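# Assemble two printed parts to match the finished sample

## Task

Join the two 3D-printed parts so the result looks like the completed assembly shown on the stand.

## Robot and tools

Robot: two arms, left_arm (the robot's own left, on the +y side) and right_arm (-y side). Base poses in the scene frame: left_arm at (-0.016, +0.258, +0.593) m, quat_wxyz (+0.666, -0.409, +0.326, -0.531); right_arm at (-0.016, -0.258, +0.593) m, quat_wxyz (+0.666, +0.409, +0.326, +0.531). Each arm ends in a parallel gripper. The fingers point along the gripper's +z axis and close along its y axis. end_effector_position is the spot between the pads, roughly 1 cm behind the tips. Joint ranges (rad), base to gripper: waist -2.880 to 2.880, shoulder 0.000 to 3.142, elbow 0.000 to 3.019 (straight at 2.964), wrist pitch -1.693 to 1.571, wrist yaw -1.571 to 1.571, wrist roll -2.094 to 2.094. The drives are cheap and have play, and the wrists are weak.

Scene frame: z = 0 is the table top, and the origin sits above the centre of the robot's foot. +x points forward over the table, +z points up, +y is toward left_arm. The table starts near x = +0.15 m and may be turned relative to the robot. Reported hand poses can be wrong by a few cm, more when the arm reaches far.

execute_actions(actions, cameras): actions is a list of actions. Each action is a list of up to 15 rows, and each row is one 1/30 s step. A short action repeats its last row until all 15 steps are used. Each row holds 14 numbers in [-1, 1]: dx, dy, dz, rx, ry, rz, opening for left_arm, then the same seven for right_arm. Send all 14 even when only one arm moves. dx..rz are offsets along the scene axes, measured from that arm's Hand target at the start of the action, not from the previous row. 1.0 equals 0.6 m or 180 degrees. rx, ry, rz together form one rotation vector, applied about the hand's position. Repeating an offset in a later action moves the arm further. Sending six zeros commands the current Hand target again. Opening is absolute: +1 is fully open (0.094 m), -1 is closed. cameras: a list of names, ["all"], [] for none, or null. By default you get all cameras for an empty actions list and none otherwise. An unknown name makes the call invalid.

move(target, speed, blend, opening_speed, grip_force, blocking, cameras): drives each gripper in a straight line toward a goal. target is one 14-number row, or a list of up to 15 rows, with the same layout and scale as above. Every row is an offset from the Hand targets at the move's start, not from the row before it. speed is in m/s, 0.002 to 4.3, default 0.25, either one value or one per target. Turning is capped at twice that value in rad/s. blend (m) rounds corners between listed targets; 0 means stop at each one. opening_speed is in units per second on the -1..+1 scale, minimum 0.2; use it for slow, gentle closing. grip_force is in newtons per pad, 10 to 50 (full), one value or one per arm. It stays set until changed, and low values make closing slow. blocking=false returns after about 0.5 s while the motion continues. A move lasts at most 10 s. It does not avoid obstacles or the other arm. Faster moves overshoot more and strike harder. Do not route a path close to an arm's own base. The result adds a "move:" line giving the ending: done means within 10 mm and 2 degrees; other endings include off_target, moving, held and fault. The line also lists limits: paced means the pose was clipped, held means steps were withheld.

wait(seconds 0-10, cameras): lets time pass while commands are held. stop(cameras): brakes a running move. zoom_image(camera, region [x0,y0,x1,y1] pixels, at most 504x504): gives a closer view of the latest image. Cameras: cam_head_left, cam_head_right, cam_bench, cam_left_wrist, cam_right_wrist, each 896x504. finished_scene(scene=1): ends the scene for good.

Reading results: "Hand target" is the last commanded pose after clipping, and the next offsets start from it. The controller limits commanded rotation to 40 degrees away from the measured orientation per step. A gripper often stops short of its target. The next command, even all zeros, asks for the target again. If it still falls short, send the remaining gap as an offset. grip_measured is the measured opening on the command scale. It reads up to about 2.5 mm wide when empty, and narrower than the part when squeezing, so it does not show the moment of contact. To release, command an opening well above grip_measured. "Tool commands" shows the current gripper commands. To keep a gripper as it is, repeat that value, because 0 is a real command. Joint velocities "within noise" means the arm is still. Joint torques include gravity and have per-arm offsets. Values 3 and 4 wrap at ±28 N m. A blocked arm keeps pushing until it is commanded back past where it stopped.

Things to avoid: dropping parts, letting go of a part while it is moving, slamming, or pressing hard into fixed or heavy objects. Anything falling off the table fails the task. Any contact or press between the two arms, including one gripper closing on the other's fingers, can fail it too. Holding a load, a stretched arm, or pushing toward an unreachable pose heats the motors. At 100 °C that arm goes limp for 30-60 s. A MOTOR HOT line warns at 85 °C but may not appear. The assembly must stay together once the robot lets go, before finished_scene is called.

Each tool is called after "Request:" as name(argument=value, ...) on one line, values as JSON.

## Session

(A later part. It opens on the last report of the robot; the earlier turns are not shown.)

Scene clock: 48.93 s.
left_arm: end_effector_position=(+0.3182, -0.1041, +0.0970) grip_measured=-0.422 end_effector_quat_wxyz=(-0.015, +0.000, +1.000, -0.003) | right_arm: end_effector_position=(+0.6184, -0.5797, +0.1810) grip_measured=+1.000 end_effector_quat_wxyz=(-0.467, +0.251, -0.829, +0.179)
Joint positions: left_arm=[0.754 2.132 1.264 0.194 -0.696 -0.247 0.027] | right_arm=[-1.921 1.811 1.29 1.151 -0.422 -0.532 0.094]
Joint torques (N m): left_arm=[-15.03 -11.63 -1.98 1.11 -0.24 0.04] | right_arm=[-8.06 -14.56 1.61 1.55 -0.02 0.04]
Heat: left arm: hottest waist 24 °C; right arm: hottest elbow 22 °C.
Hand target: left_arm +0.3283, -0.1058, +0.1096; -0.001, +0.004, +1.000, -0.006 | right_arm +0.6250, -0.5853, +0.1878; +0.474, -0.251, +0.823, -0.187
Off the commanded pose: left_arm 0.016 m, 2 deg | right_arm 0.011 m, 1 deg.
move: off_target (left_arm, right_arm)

Request:
move(target=[0,-0.008,-0.004,0,0,0,-1,0,0,0,0,0,0,1], speed=0.05, cameras=["all"])

Request:
zoom_image(camera="cam_head_left", region=[420, 240, 540, 360])

Request:
zoom_image(camera="cam_head_right", region=[360, 240, 480, 360])

Request:
zoom_image(camera="cam_left_wrist", region=[348, 0, 548, 120])

Scene clock: 50.40 s.
left_arm: end_effector_position=(+0.3183, -0.1036, +0.0970) grip_measured=-0.422 end_effector_quat_wxyz=(-0.014, +0.000, +1.000, -0.001) | right_arm: end_effector_position=(+0.6184, -0.5797, +0.1810) grip_measured=+1.000 end_effector_quat_wxyz=(-0.467, +0.251, -0.829, +0.179)
Joint positions: left_arm=[0.754 2.132 1.264 0.194 -0.699 -0.247 0.027] | right_arm=[-1.921 1.811 1.29 1.151 -0.422 -0.532 0.094]
Joint torques (N m): left_arm=[-15.09 -10.7 -0.88 0.85 -0.25 0.02] | right_arm=[-7.94 -14.56 1.62 1.55 -0.03 0.04]
Heat: left arm: hottest waist 24 °C; right arm: hottest elbow 22 °C.
Hand target: left_arm +0.3283, -0.1106, +0.1072; -0.001, +0.004, +1.000, -0.006 | right_arm +0.6250, -0.5853, +0.1878; +0.474, -0.251, +0.823, -0.187
Off the commanded pose: left_arm 0.016 m, 2 deg | right_arm 0.011 m, 1 deg.
move: off_target (left_arm, right_arm)
camera_calibration:
cam_left_wrist: T_world_to_cam=[[-0.0212913, -0.99973, 0.00926376, -0.0956276], [-0.817682, 0.0227444, 0.57522, 0.215736], [-0.575276, 0.00467241, -0.817946, 0.385873], [0, 0, 0, 1]] pos_world=[0.396351, -0.102312, 0.192413]

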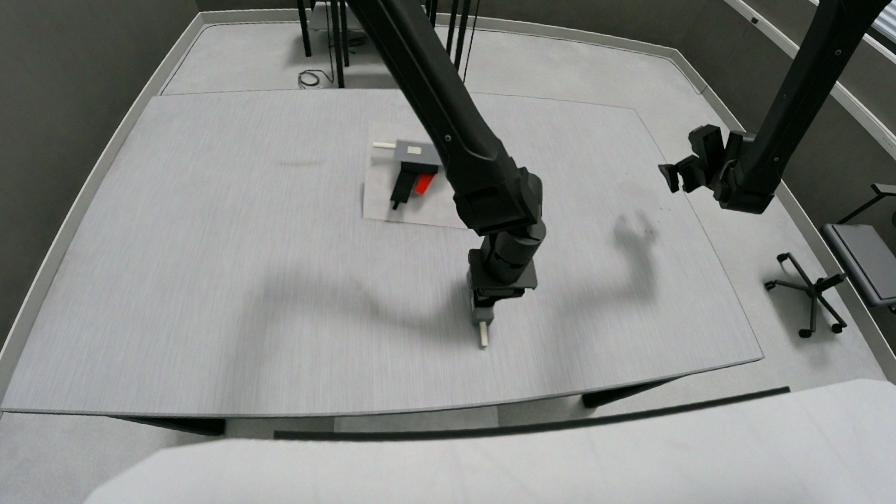

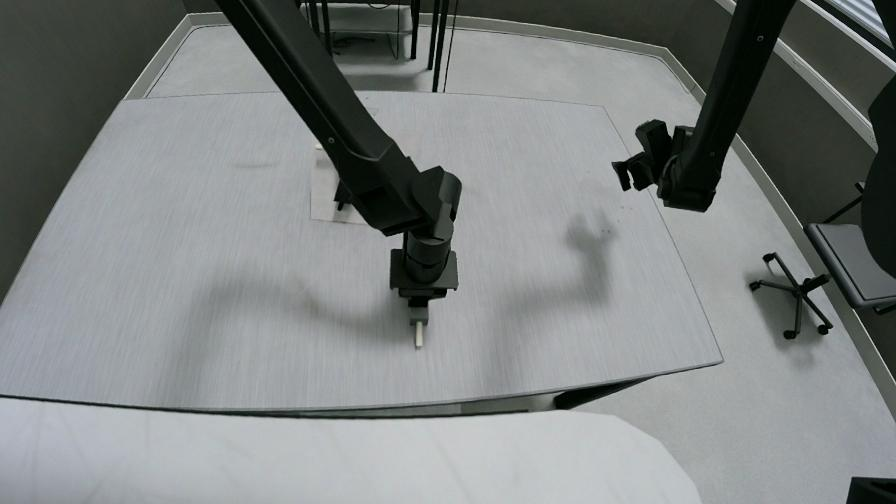

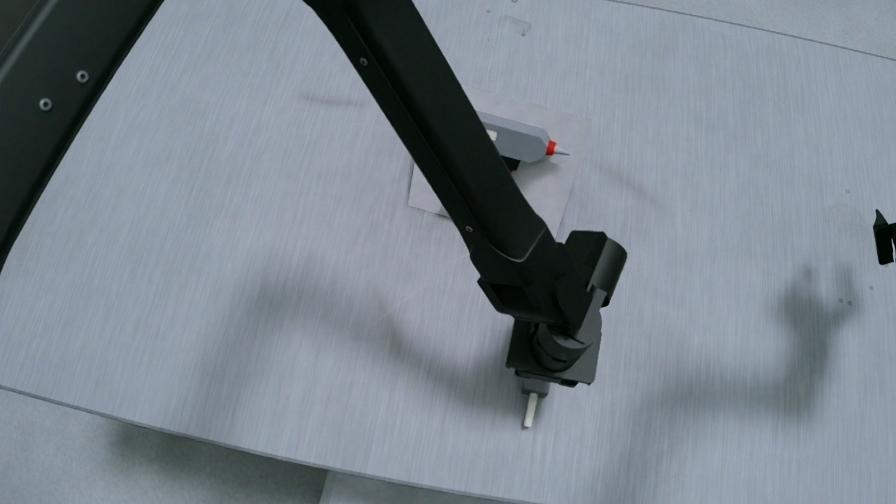

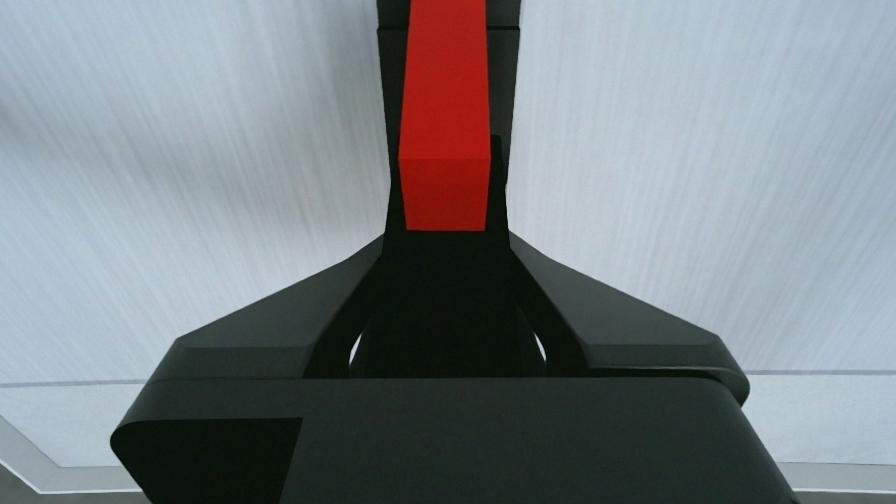

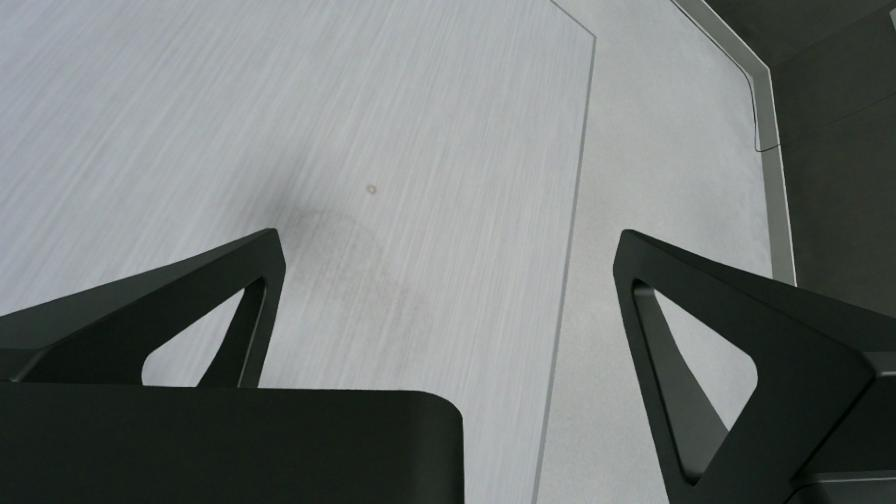

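Scaled by 4.200 from the camera's 896x504 image, which has a finer 1280x720 frame.

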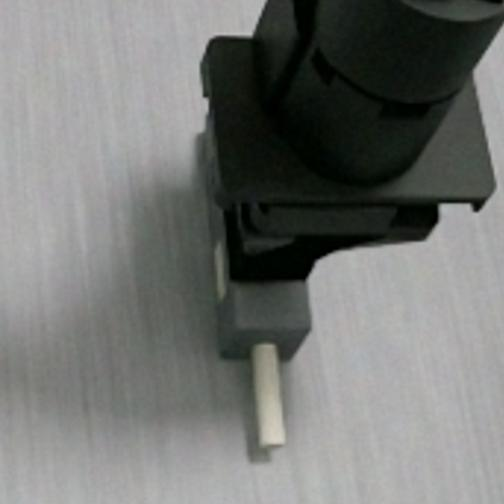

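Scaled by 4.200 from the camera's 896x504 image, which has a finer 1280x720 frame.

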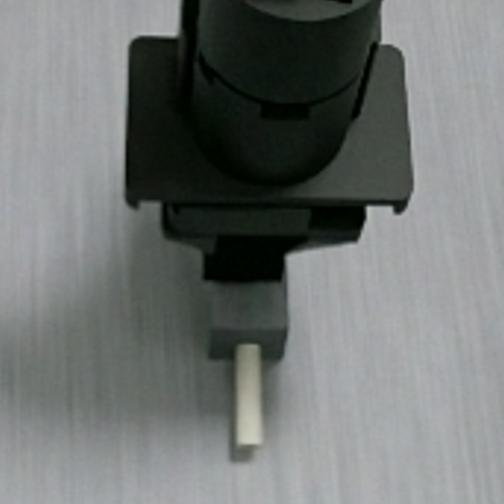

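Scaled by 2.520 from the camera's 896x504 image, which has a finer 1280x720 frame.

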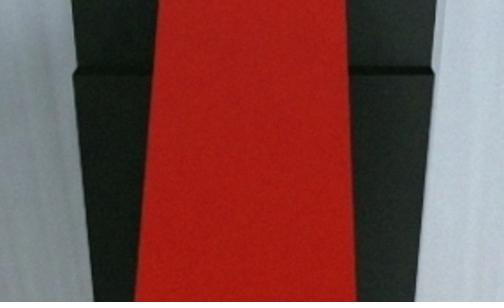

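Request:
move(target=[0,-0.006,0,0,0,0,-1,0,0,0,0,0,0,1], speed=0.05)

Scene clock: 51.80 s.
left_arm: end_effector_position=(+0.3202, -0.1037, +0.0968) grip_measured=-0.422 end_effector_quat_wxyz=(-0.013, +0.005, +1.000, +0.000) | right_arm: end_effector_position=(+0.6184, -0.5797, +0.1810) grip_measured=+1.000 end_effector_quat_wxyz=(-0.467, +0.251, -0.829, +0.179)
Joint positions: left_arm=[0.754 2.132 1.267 0.194 -0.702 -0.237 0.027] | right_arm=[-1.921 1.811 1.29 1.151 -0.422 -0.532 0.094]
Joint torques (N m): left_arm=[-15.33 -10.29 -0.47 0.79 -0.24 -0.05] | right_arm=[-7.94 -14.56 1.61 1.57 -0.03 0.04]
Heat: left arm: hottest waist 24 °C; right arm: hottest elbow 22 °C.
Hand target: left_arm +0.3283, -0.1142, +0.1072; -0.001, +0.004, +1.000, -0.006 | right_arm +0.6250, -0.5853, +0.1878; +0.474, -0.251, +0.823, -0.187
Off the commanded pose: left_arm 0.017 m, 1 deg | right_arm 0.011 m, 1 deg.
move: off_target (left_arm, right_arm)

Request:
move(target=[-0.002,0,-0.012,0,0,0,-1,0,0,0,0,0,0,1], speed=0.05)

Scene clock: 53.07 s.
left_arm: end_effector_position=(+0.3200, -0.1065, +0.0936) grip_measured=-0.422 end_effector_quat_wxyz=(-0.012, +0.004, +1.000, +0.000) | right_arm: end_effector_position=(+0.6184, -0.5797, +0.1810) grip_measured=+1.000 end_effector_quat_wxyz=(-0.467, +0.251, -0.829, +0.179)
Joint positions: left_arm=[0.754 2.143 1.279 0.194 -0.702 -0.237 0.027] | right_arm=[-1.921 1.811 1.29 1.151 -0.422 -0.532 0.094]
Joint torques (N m): left_arm=[-14.62 -9.88 -0.44 0.99 -0.01 0] | right_arm=[-7.88 -14.62 1.58 1.57 -0.03 0.04]
Heat: left arm: hottest waist 24 °C; right arm: hottest elbow 22 °C.
Hand target: left_arm +0.3271, -0.1142, +0.1000; -0.001, +0.004, +1.000, -0.006 | right_arm +0.6250, -0.5853, +0.1878; +0.474, -0.251, +0.823, -0.187
Off the commanded pose: left_arm 0.012 m, 1 deg | right_arm 0.011 m, 1 deg.
move: off_target (left_arm, right_arm)

Request:
move(target=[-0.002,0.002,-0.014,0,0.001,0,-1,0,0,0,0,0,0,1], speed=0.05)

Scene clock: 54.37 s.
left_arm: end_effector_position=(+0.3176, -0.1091, +0.0887) grip_measured=-0.422 end_effector_quat_wxyz=(-0.013, +0.004, +1.000, +0.000) | right_arm: end_effector_position=(+0.6184, -0.5797, +0.1810) grip_measured=+1.000 end_effector_quat_wxyz=(-0.467, +0.251, -0.829, +0.179)
Joint positions: left_arm=[0.755 2.158 1.293 0.194 -0.7 -0.237 0.027] | right_arm=[-1.921 1.811 1.29 1.151 -0.422 -0.532 0.094]
Joint torques (N m): left_arm=[-14.27 -9.88 -0.54 1.18 0.04 -0.01] | right_arm=[-8 -14.62 1.61 1.55 -0.02 0.03]
Heat: left arm: hottest waist 24 °C; right arm: hottest elbow 22 °C.
Hand target: left_arm +0.3259, -0.1130, +0.0916; -0.003, +0.004, +1.000, -0.006 | right_arm +0.6250, -0.5853, +0.1878; +0.474, -0.251, +0.823, -0.187
Off the commanded pose: left_arm 0.010 m, 1 deg | right_arm 0.011 m, 1 deg.
move: off_target (right_arm)

Request:
move(target=[0,0.003,-0.012,0,0.001,0,-1,0,0,0,0,0,0,1], speed=0.05, cameras=["all"])

Request:
zoom_image(camera="cam_head_left", region=[420, 240, 540, 360])

Request:
zoom_image(camera="cam_left_wrist", region=[348, 0, 548, 120])

Scene clock: 55.83 s.
left_arm: end_effector_position=(+0.3180, -0.1079, +0.0844) grip_measured=-0.422 end_effector_quat_wxyz=(-0.014, +0.002, +1.000, +0.000) | right_arm: end_effector_position=(+0.6184, -0.5797, +0.1810) grip_measured=+1.000 end_effector_quat_wxyz=(-0.467, +0.251, -0.829, +0.179)
Joint positions: left_arm=[0.761 2.164 1.301 0.194 -0.696 -0.237 0.027] | right_arm=[-1.921 1.811 1.29 1.151 -0.422 -0.532 0.094]
Joint torques (N m): left_arm=[-13.27 -9.23 -0.2 1.14 0.03 0.01] | right_arm=[-7.94 -14.62 1.63 1.57 -0.02 0.04]
Heat: left arm: hottest waist 24 °C; right arm: hottest elbow 22 °C.
Hand target: left_arm +0.3259, -0.1112, +0.0844; -0.004, +0.004, +1.000, -0.006 | right_arm +0.6250, -0.5853, +0.1878; +0.474, -0.251, +0.823, -0.187
Off the commanded pose: left_arm 0.008 m, 1 deg | right_arm 0.011 m, 1 deg.
move: off_target (right_arm)
camera_calibration:
cam_left_wrist: T_world_to_cam=[[-0.02552, -0.999652, 0.00667246, -0.0983596], [-0.818234, 0.0247223, 0.574353, 0.223363], [-0.574318, 0.00919787, -0.818581, 0.375587], [0, 0, 0, 1]] pos_world=[0.39596, -0.107302, 0.179816]

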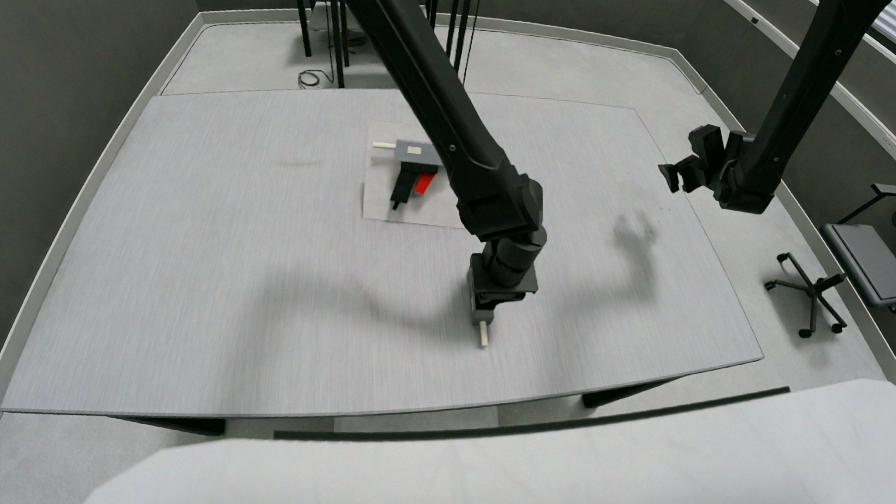

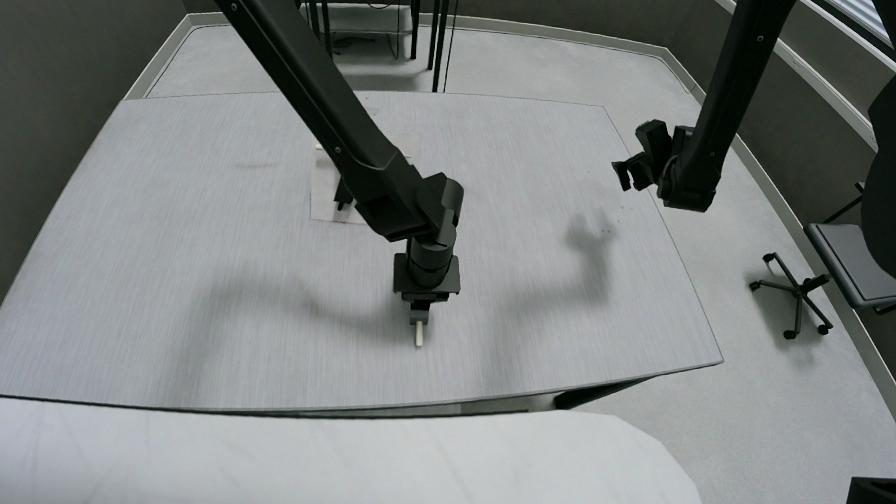

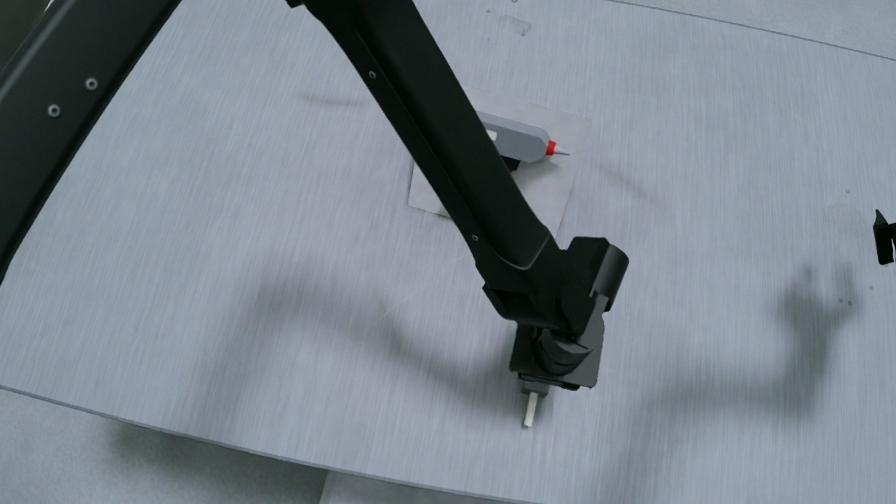

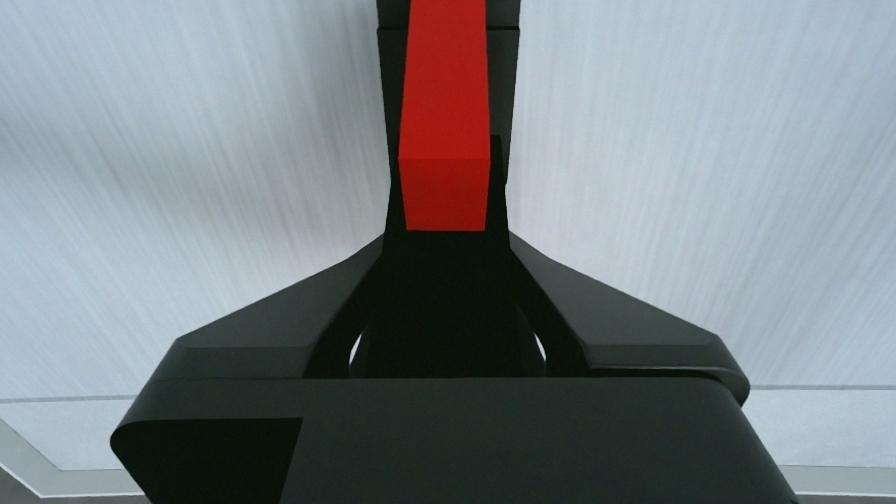

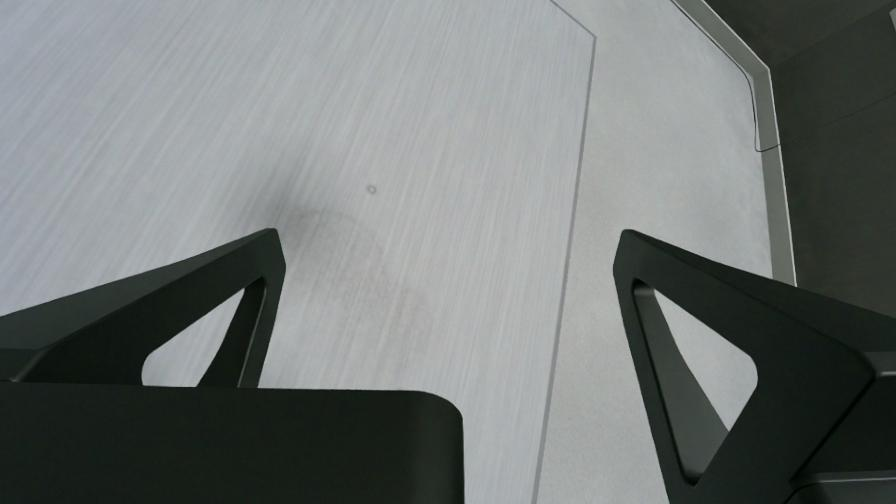

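Scaled by 4.200 from the camera's 896x504 image, which has a finer 1280x720 frame.

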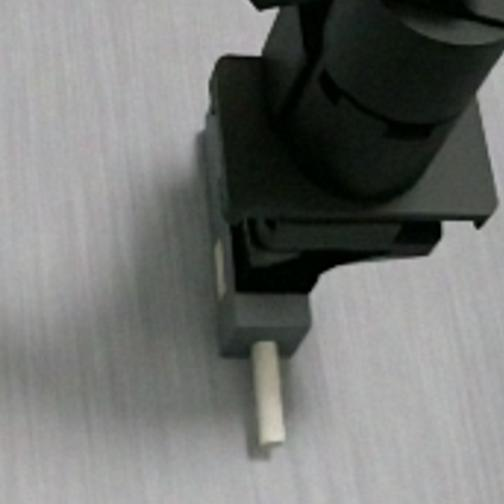

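Scaled by 2.520 from the camera's 896x504 image, which has a finer 1280x720 frame.

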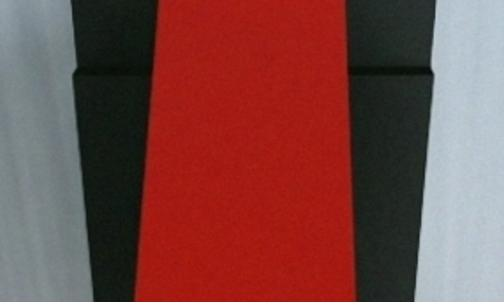

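Request:
move(target=[0,0.001,-0.015,0,0.001,0,-1,0,0,0,0,0,0,1], speed=0.04)

Request:
move(target=[0,0,-0.015,0,0,0,-1,0,0,0,0,0,0,1], speed=0.04, cameras=["all"])

Request:
zoom_image(camera="cam_head_left", region=[420, 240, 540, 360])

Scene clock: 57.37 s.
left_arm: end_effector_position=(+0.3190, -0.1079, +0.0843) grip_measured=-0.422 end_effector_quat_wxyz=(-0.013, +0.003, +1.000, +0.001) | right_arm: end_effector_position=(+0.6184, -0.5797, +0.1810) grip_measured=+1.000 end_effector_quat_wxyz=(-0.467, +0.251, -0.829, +0.179)
Joint positions: left_arm=[0.761 2.164 1.302 0.194 -0.697 -0.235 0.027] | right_arm=[-1.921 1.811 1.29 1.151 -0.422 -0.532 0.094]
Joint torques (N m): left_arm=[-12.51 -8.64 0.23 0.96 0.28 0.05] | right_arm=[-8 -14.51 1.61 1.57 -0.03 0.04]
Heat: left arm: hottest waist 24 °C; right arm: hottest elbow 22 °C.
Hand target: left_arm +0.3259, -0.1106, +0.0754; -0.006, +0.004, +1.000, -0.006 | right_arm +0.6250, -0.5853, +0.1878; +0.474, -0.251, +0.823, -0.187
Off the commanded pose: left_arm 0.012 m, 1 deg | right_arm 0.011 m, 1 deg.
move: off_target (left_arm, right_arm)

Scene clock: 58.37 s.
left_arm: end_effector_position=(+0.3179, -0.1089, +0.0845) grip_measured=-0.422 end_effector_quat_wxyz=(-0.013, +0.005, +1.000, +0.000) | right_arm: end_effector_position=(+0.6184, -0.5797, +0.1810) grip_measured=+1.000 end_effector_quat_wxyz=(-0.467, +0.251, -0.829, +0.179)
Joint positions: left_arm=[0.76 2.166 1.302 0.194 -0.697 -0.232 0.027] | right_arm=[-1.921 1.811 1.29 1.151 -0.422 -0.532 0.094]
Joint torques (N m): left_arm=[-11.87 -6.95 1.14 1.28 0.53 0.1] | right_arm=[-7.94 -14.56 1.59 1.55 -0.03 0.03]
Heat: left arm: hottest waist 24 °C; right arm: hottest elbow 22 °C.
Hand target: left_arm +0.3259, -0.1106, +0.0664; -0.006, +0.004, +1.000, -0.006 | right_arm +0.6250, -0.5853, +0.1878; +0.474, -0.251, +0.823, -0.187
Off the commanded pose: left_arm 0.020 m, 1 deg | right_arm 0.011 m, 1 deg.
move: off_target (left_arm, right_arm)
camera_calibration:
cam_left_wrist: T_world_to_cam=[[-0.0308641, -0.999502, 0.0065724, -0.0976108], [-0.818488, 0.0290475, 0.573789, 0.223798], [-0.573694, 0.0123301, -0.818977, 0.375819], [0, 0, 0, 1]] pos_world=[0.395769, -0.108697, 0.180015]

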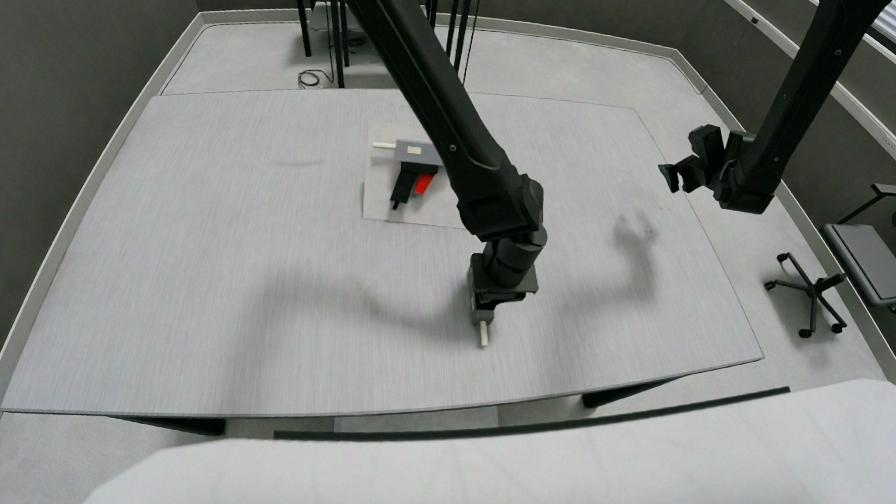

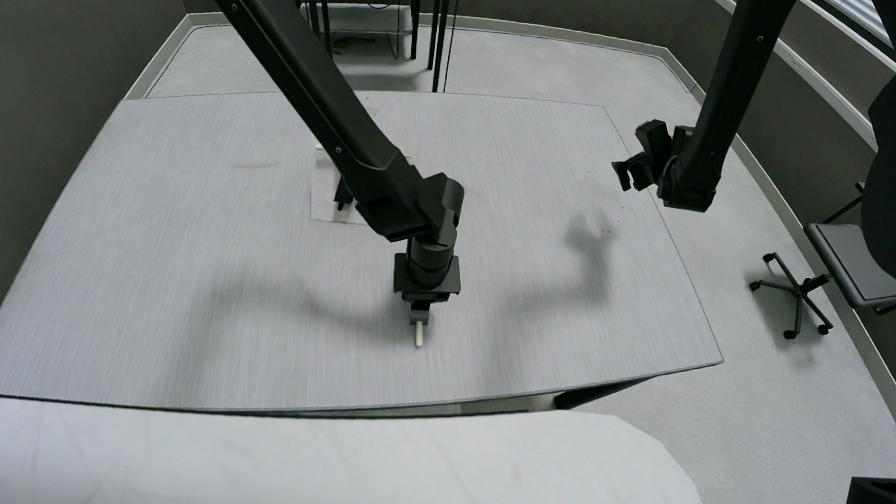

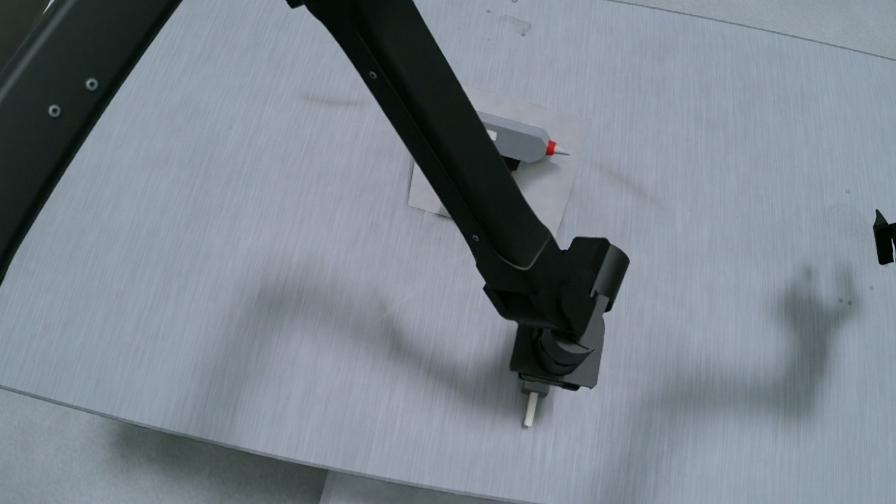

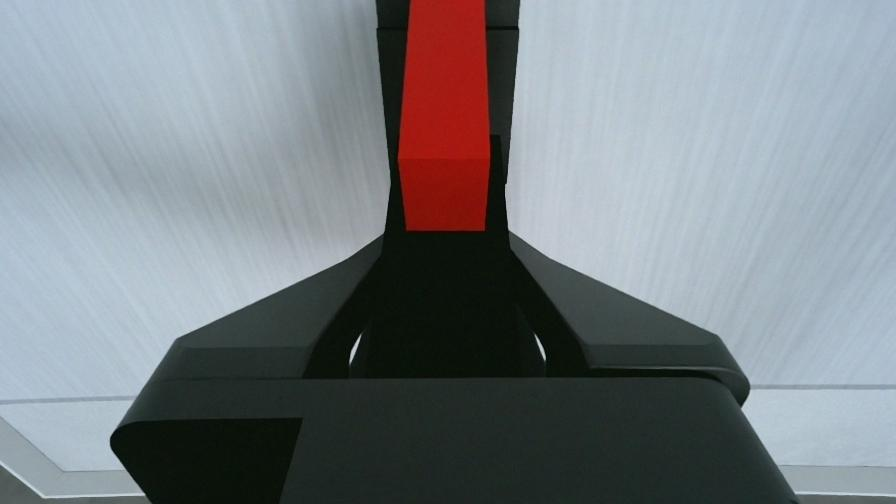

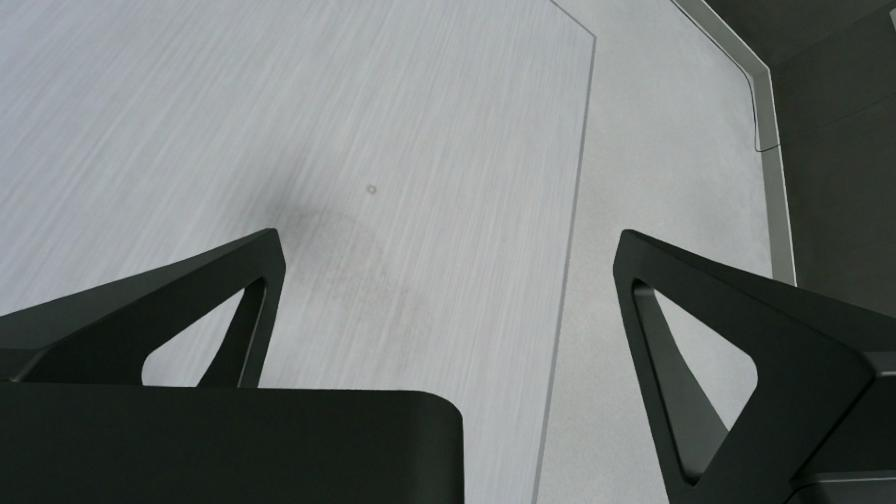

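Scaled by 4.200 from the camera's 896x504 image, which has a finer 1280x720 frame.

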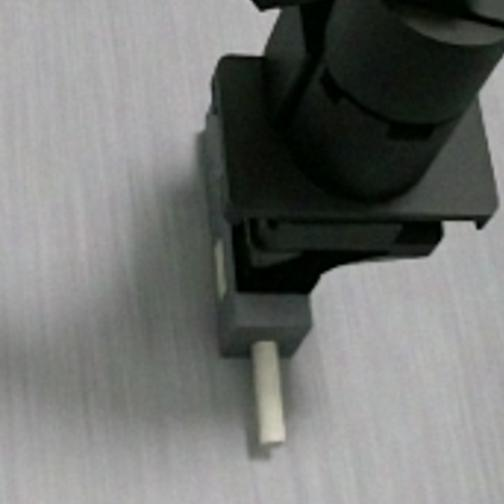

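Request:
move(target=[0.012,0,0.01,0,0,0,-1,0,0,0,0,0,0,1], speed=0.04)

Request:
move(target=[-0.024,0,0,0,0,0,-1,0,0,0,0,0,0,1], speed=0.04)

Request:
move(target=[0.012,-0.008,0,0,0,0,-1,0,0,0,0,0,0,1], speed=0.04)

Request:
move(target=[0,0.016,0,0,0,0,-1,0,0,0,0,0,0,1], speed=0.04, cameras=["all"])

Request:
zoom_image(camera="cam_head_left", region=[420, 240, 540, 360])

Scene clock: 60.03 s.
left_arm: end_effector_position=(+0.3179, -0.1089, +0.0845) grip_measured=-0.422 end_effector_quat_wxyz=(-0.013, +0.005, +1.000, +0.000) | right_arm: end_effector_position=(+0.6184, -0.5797, +0.1810) grip_measured=+1.000 end_effector_quat_wxyz=(-0.467, +0.251, -0.829, +0.179)
Joint positions: left_arm=[0.76 2.166 1.302 0.194 -0.697 -0.232 0.027] | right_arm=[-1.921 1.811 1.29 1.151 -0.422 -0.532 0.094]
Joint torques (N m): left_arm=[-12.16 -8.94 1.14 0.43 0.44 0.09] | right_arm=[-8 -14.56 1.61 1.55 -0.02 0.03]
Heat: left arm: hottest waist 24 °C; right arm: hottest elbow 22 °C.
Hand target: left_arm +0.3331, -0.1106, +0.0724; -0.006, +0.004, +1.000, -0.006 | right_arm +0.6250, -0.5853, +0.1878; +0.474, -0.251, +0.823, -0.187
Off the commanded pose: left_arm 0.020 m, 1 deg | right_arm 0.011 m, 1 deg.
move: off_target (left_arm, right_arm)

Scene clock: 61.03 s.
left_arm: end_effector_position=(+0.3179, -0.1089, +0.0845) grip_measured=-0.422 end_effector_quat_wxyz=(-0.013, +0.005, +1.000, +0.000) | right_arm: end_effector_position=(+0.6184, -0.5797, +0.1810) grip_measured=+1.000 end_effector_quat_wxyz=(-0.467, +0.251, -0.829, +0.179)
Joint positions: left_arm=[0.76 2.166 1.302 0.194 -0.697 -0.232 0.027] | right_arm=[-1.921 1.811 1.29 1.151 -0.422 -0.532 0.094]
Joint torques (N m): left_arm=[-12.57 -7.71 -0.46 1.8 0.31 0.04] | right_arm=[-7.94 -14.62 1.62 1.57 -0.02 0.04]
Heat: left arm: hottest waist 24 °C; right arm: hottest elbow 22 °C.
Hand target: left_arm +0.3187, -0.1106, +0.0724; -0.006, +0.004, +1.000, -0.006 | right_arm +0.6250, -0.5853, +0.1878; +0.474, -0.251, +0.823, -0.187
Off the commanded pose: left_arm 0.012 m, 1 deg | right_arm 0.011 m, 1 deg.
move: off_target (left_arm, right_arm)

Scene clock: 62.03 s.
left_arm: end_effector_position=(+0.3179, -0.1089, +0.0845) grip_measured=-0.422 end_effector_quat_wxyz=(-0.013, +0.005, +1.000, +0.000) | right_arm: end_effector_position=(+0.6184, -0.5797, +0.1810) grip_measured=+1.000 end_effector_quat_wxyz=(-0.467, +0.251, -0.829, +0.179)
Joint positions: left_arm=[0.76 2.166 1.302 0.194 -0.697 -0.232 0.027] | right_arm=[-1.921 1.811 1.29 1.151 -0.422 -0.532 0.094]
Joint torques (N m): left_arm=[-12.63 -7.3 1.16 0.76 0.22 0.02] | right_arm=[-8 -14.62 1.61 1.54 -0.03 0.04]
Heat: left arm: hottest waist 24 °C; right arm: hottest elbow 22 °C.
Hand target: left_arm +0.3259, -0.1154, +0.0724; -0.006, +0.004, +1.000, -0.006 | right_arm +0.6250, -0.5853, +0.1878; +0.474, -0.251, +0.823, -0.187
Off the commanded pose: left_arm 0.016 m, 1 deg | right_arm 0.011 m, 1 deg.
move: off_target (left_arm, right_arm)

Scene clock: 63.03 s.
left_arm: end_effector_position=(+0.3179, -0.1089, +0.0845) grip_measured=-0.422 end_effector_quat_wxyz=(-0.013, +0.005, +1.000, +0.000) | right_arm: end_effector_position=(+0.6184, -0.5797, +0.1810) grip_measured=+1.000 end_effector_quat_wxyz=(-0.467, +0.251, -0.829, +0.179)
Joint positions: left_arm=[0.76 2.166 1.302 0.194 -0.697 -0.232 0.027] | right_arm=[-1.921 1.811 1.29 1.151 -0.422 -0.532 0.094]
Joint torques (N m): left_arm=[-11.81 -8.64 -0.42 1.35 0.52 0.11] | right_arm=[-7.88 -14.62 1.59 1.55 -0.03 0.04]
Heat: left arm: hottest waist 24 °C; right arm: hottest elbow 22 °C.
Hand target: left_arm +0.3259, -0.1058, +0.0724; -0.006, +0.004, +1.000, -0.006 | right_arm +0.6250, -0.5853, +0.1878; +0.474, -0.251, +0.823, -0.187
Off the commanded pose: left_arm 0.015 m, 1 deg | right_arm 0.011 m, 1 deg.
move: off_target (left_arm, right_arm)
camera_calibration:
cam_left_wrist: T_world_to_cam=[[-0.0308641, -0.999502, 0.0065724, -0.0976108], [-0.818488, 0.0290475, 0.573789, 0.223798], [-0.573694, 0.0123301, -0.818977, 0.375819], [0, 0, 0, 1]] pos_world=[0.395769, -0.108697, 0.180015]

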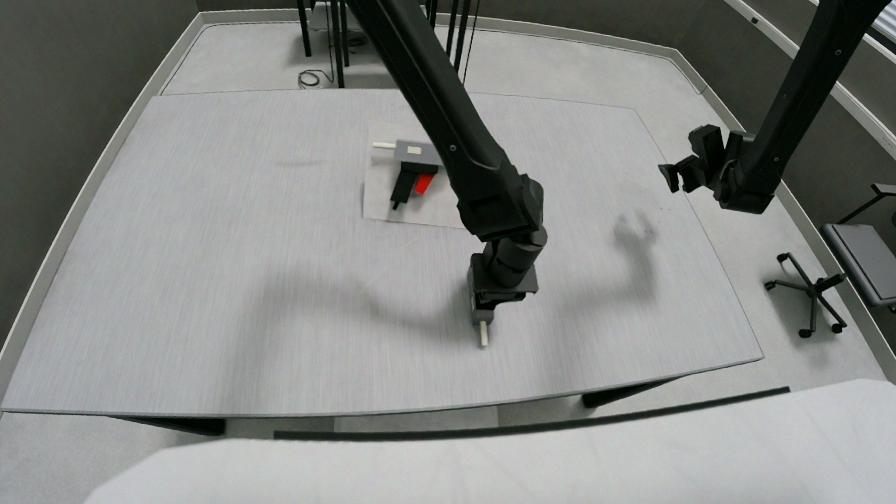

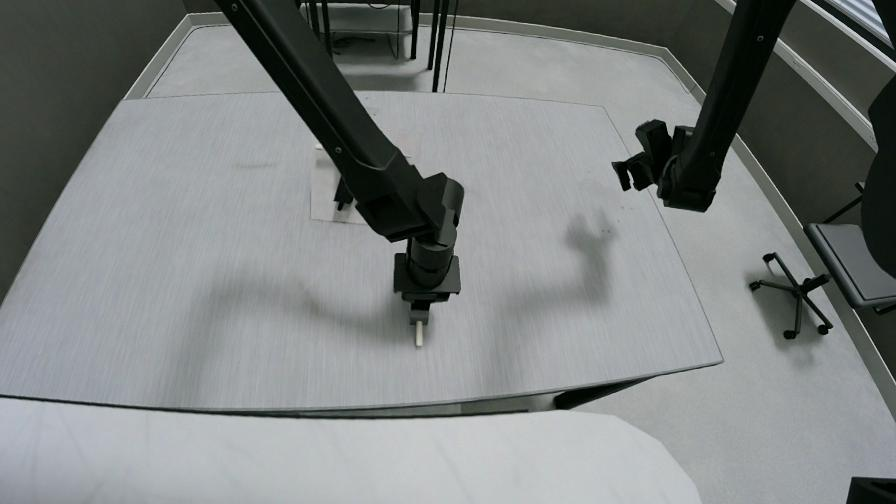

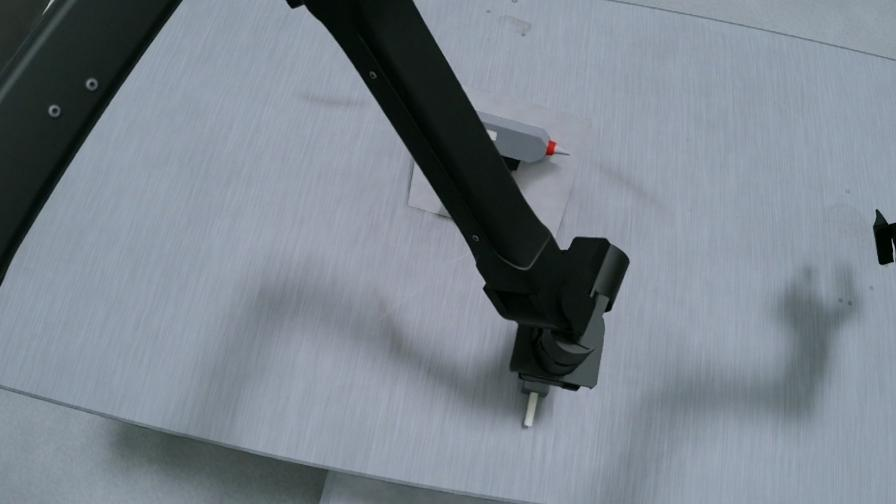

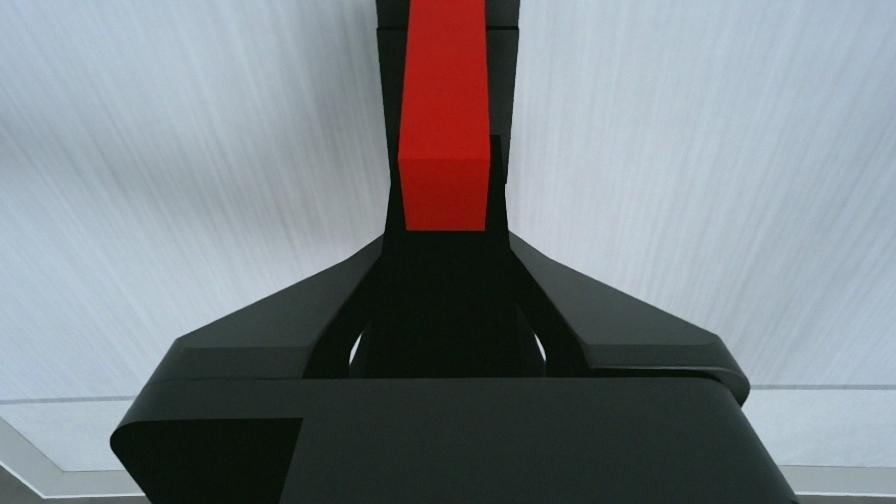

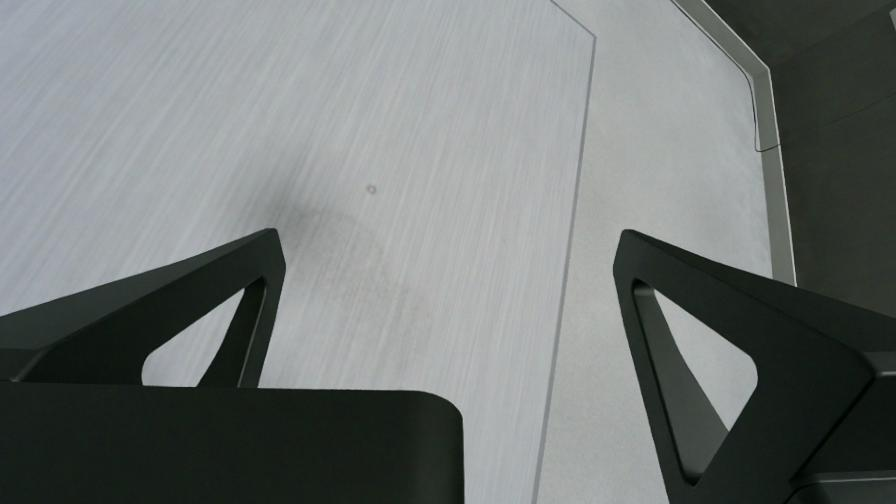

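Scaled by 4.200 from the camera's 896x504 image, which has a finer 1280x720 frame.

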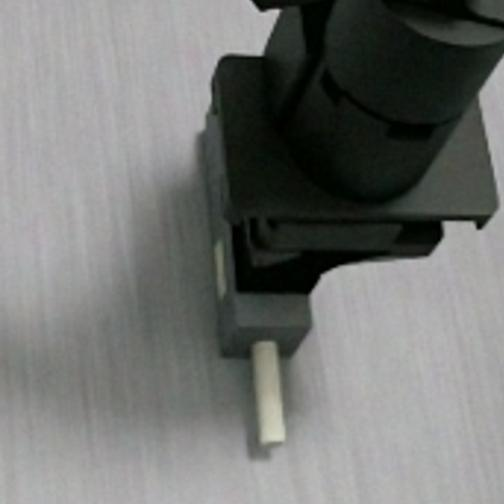

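Request:
move(target=[0,-0.003,-0.035,0,0,0,-1,0,0,0,0,0,0,1], speed=0.04)

Scene clock: 64.40 s.
left_arm: end_effector_position=(+0.3185, -0.1096, +0.0840) grip_measured=-0.422 end_effector_quat_wxyz=(-0.013, +0.007, +1.000, +0.000) | right_arm: end_effector_position=(+0.6184, -0.5797, +0.1810) grip_measured=+1.000 end_effector_quat_wxyz=(-0.467, +0.251, -0.829, +0.179)
Joint positions: left_arm=[0.76 2.167 1.306 0.194 -0.697 -0.227 0.027] | right_arm=[-1.921 1.811 1.29 1.151 -0.422 -0.532 0.094]
Joint torques (N m): left_arm=[-9.64 -5.19 2.29 1.63 1.06 0.2] | right_arm=[-7.94 -14.62 1.62 1.55 -0.03 0.03]
Heat: left arm: hottest waist 24 °C; right arm: hottest elbow 22 °C.
Hand target: left_arm +0.3259, -0.1076, +0.0514; -0.006, +0.004, +1.000, -0.006 | right_arm +0.6250, -0.5853, +0.1878; +0.474, -0.251, +0.823, -0.187
Off the commanded pose: left_arm 0.033 m, 1 deg | right_arm 0.011 m, 1 deg.
move: off_target (left_arm, right_arm)

Request:
move(target=[0,0,0.05,0,0,0,-1,-0.425,0.509,-0.046,0.3756,0.1631,-0.61,1], speed=0.25, cameras=["all"])

Scene clock: 72.30 s.
left_arm: end_effector_position=(+0.3179, -0.1089, +0.0845) grip_measured=-0.422 end_effector_quat_wxyz=(-0.013, +0.007, +1.000, +0.000) | right_arm: end_effector_position=(+0.3805, -0.2919, +0.1570) grip_measured=+1.000 end_effector_quat_wxyz=(+0.014, +0.703, +0.711, +0.000)
Joint positions: left_arm=[0.76 2.166 1.302 0.194 -0.697 -0.227 0.027] | right_arm=[-1.43 1.494 0.773 0.271 0.142 1.395 0.094]
Joint torques (N m): left_arm=[-12.92 -9.93 -0.73 1.18 0.18 -0.02] | right_arm=[-0.5 -10.87 -3.25 -0.17 -0.17 0.17]
Heat: left arm: hottest waist 24 °C; right arm: hottest shoulder 22 °C.
Hand target: left_arm +0.3259, -0.1076, +0.0814; -0.006, +0.004, +1.000, -0.006 | right_arm +0.3700, -0.2799, +0.1602; +0.000, +0.707, +0.707, +0.000
Off the commanded pose: left_arm 0.009 m, 1 deg | right_arm 0.016 m, 2 deg.
move: off_target (right_arm)
camera_calibration:
cam_left_wrist: T_world_to_cam=[[-0.0354605, -0.999348, 0.00680608, -0.0961128], [-0.818324, 0.032945, 0.573812, 0.224168], [-0.573662, 0.0147781, -0.818959, 0.376077], [0, 0, 0, 1]] pos_world=[0.395775, -0.108993, 0.180015]
cam_right_wrist: T_world_to_cam=[[-0.999769, -0.00856502, -0.0197233, 0.380431], [-0.0181489, 0.828036, 0.560381, 0.165206], [0.011532, 0.560609, -0.828, 0.417011], [0, 0, 0, 1]] pos_world=[0.378532, -0.367318, 0.26021]

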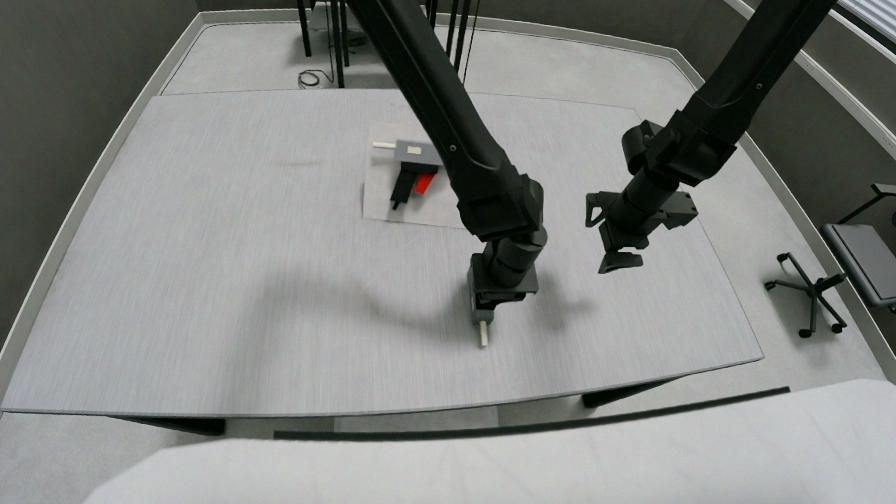

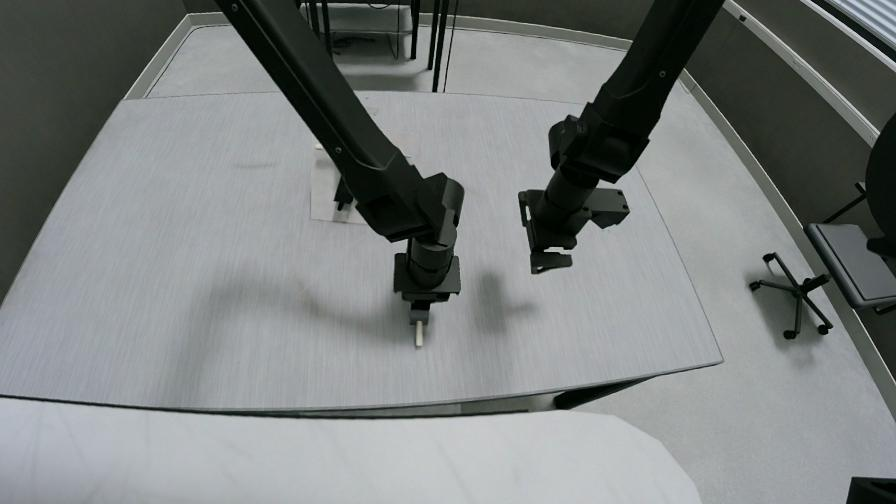

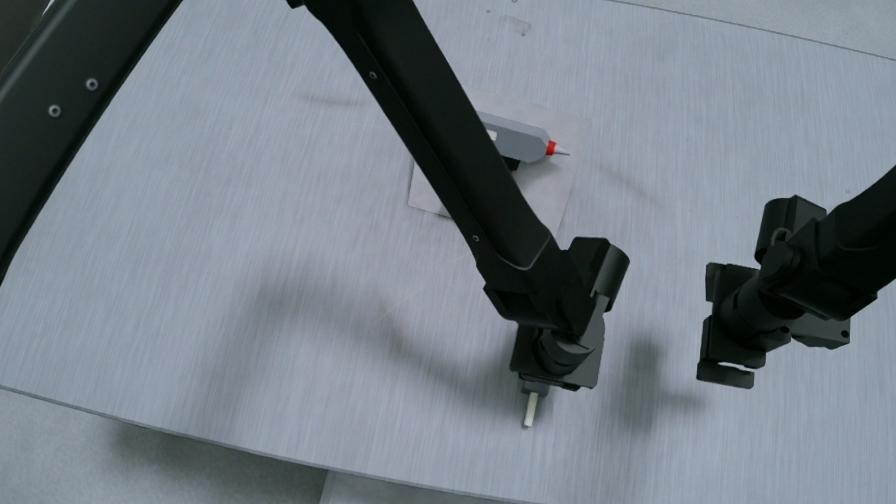

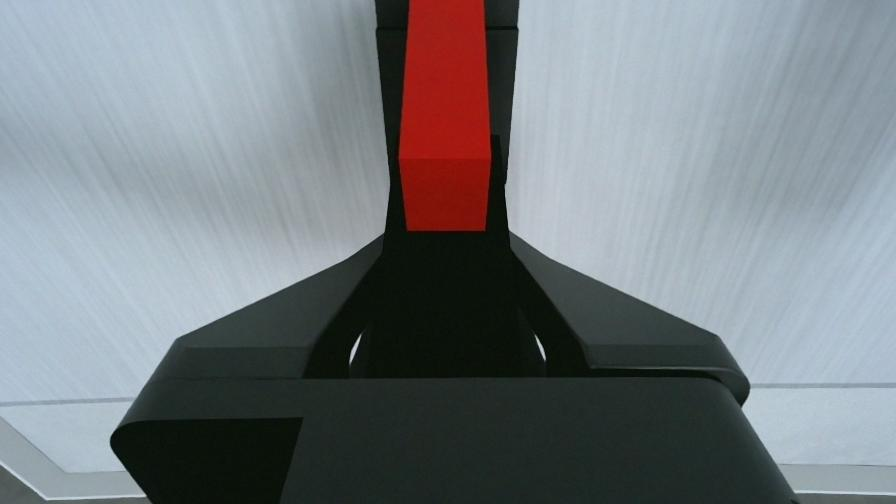

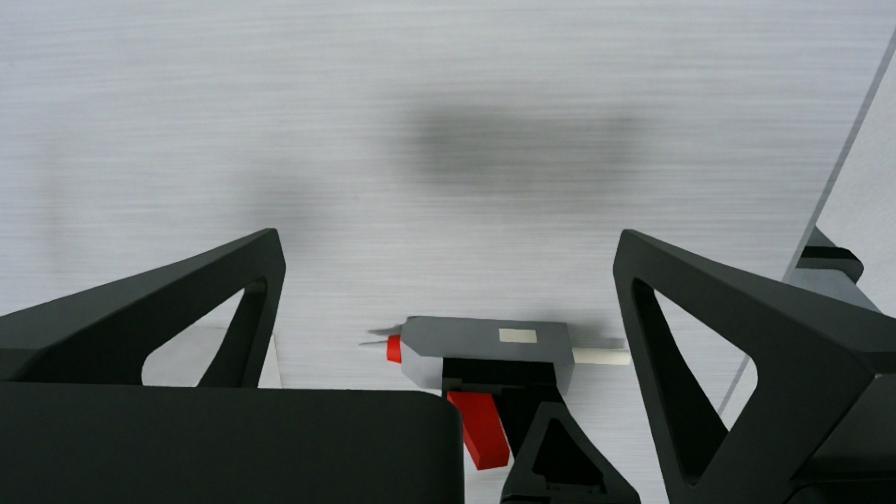

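Request:
zoom_image(camera="cam_right_wrist", region=[370, 300, 630, 480])

Scaled by 1.938 from the camera's 896x504 image, which has a finer 1280x720 frame.

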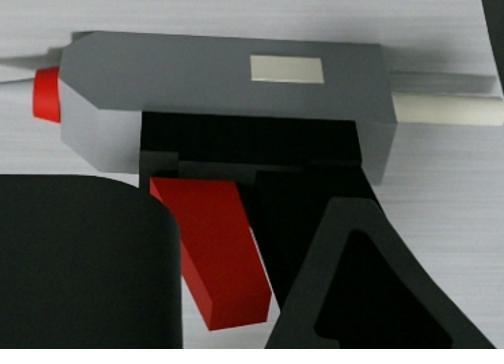

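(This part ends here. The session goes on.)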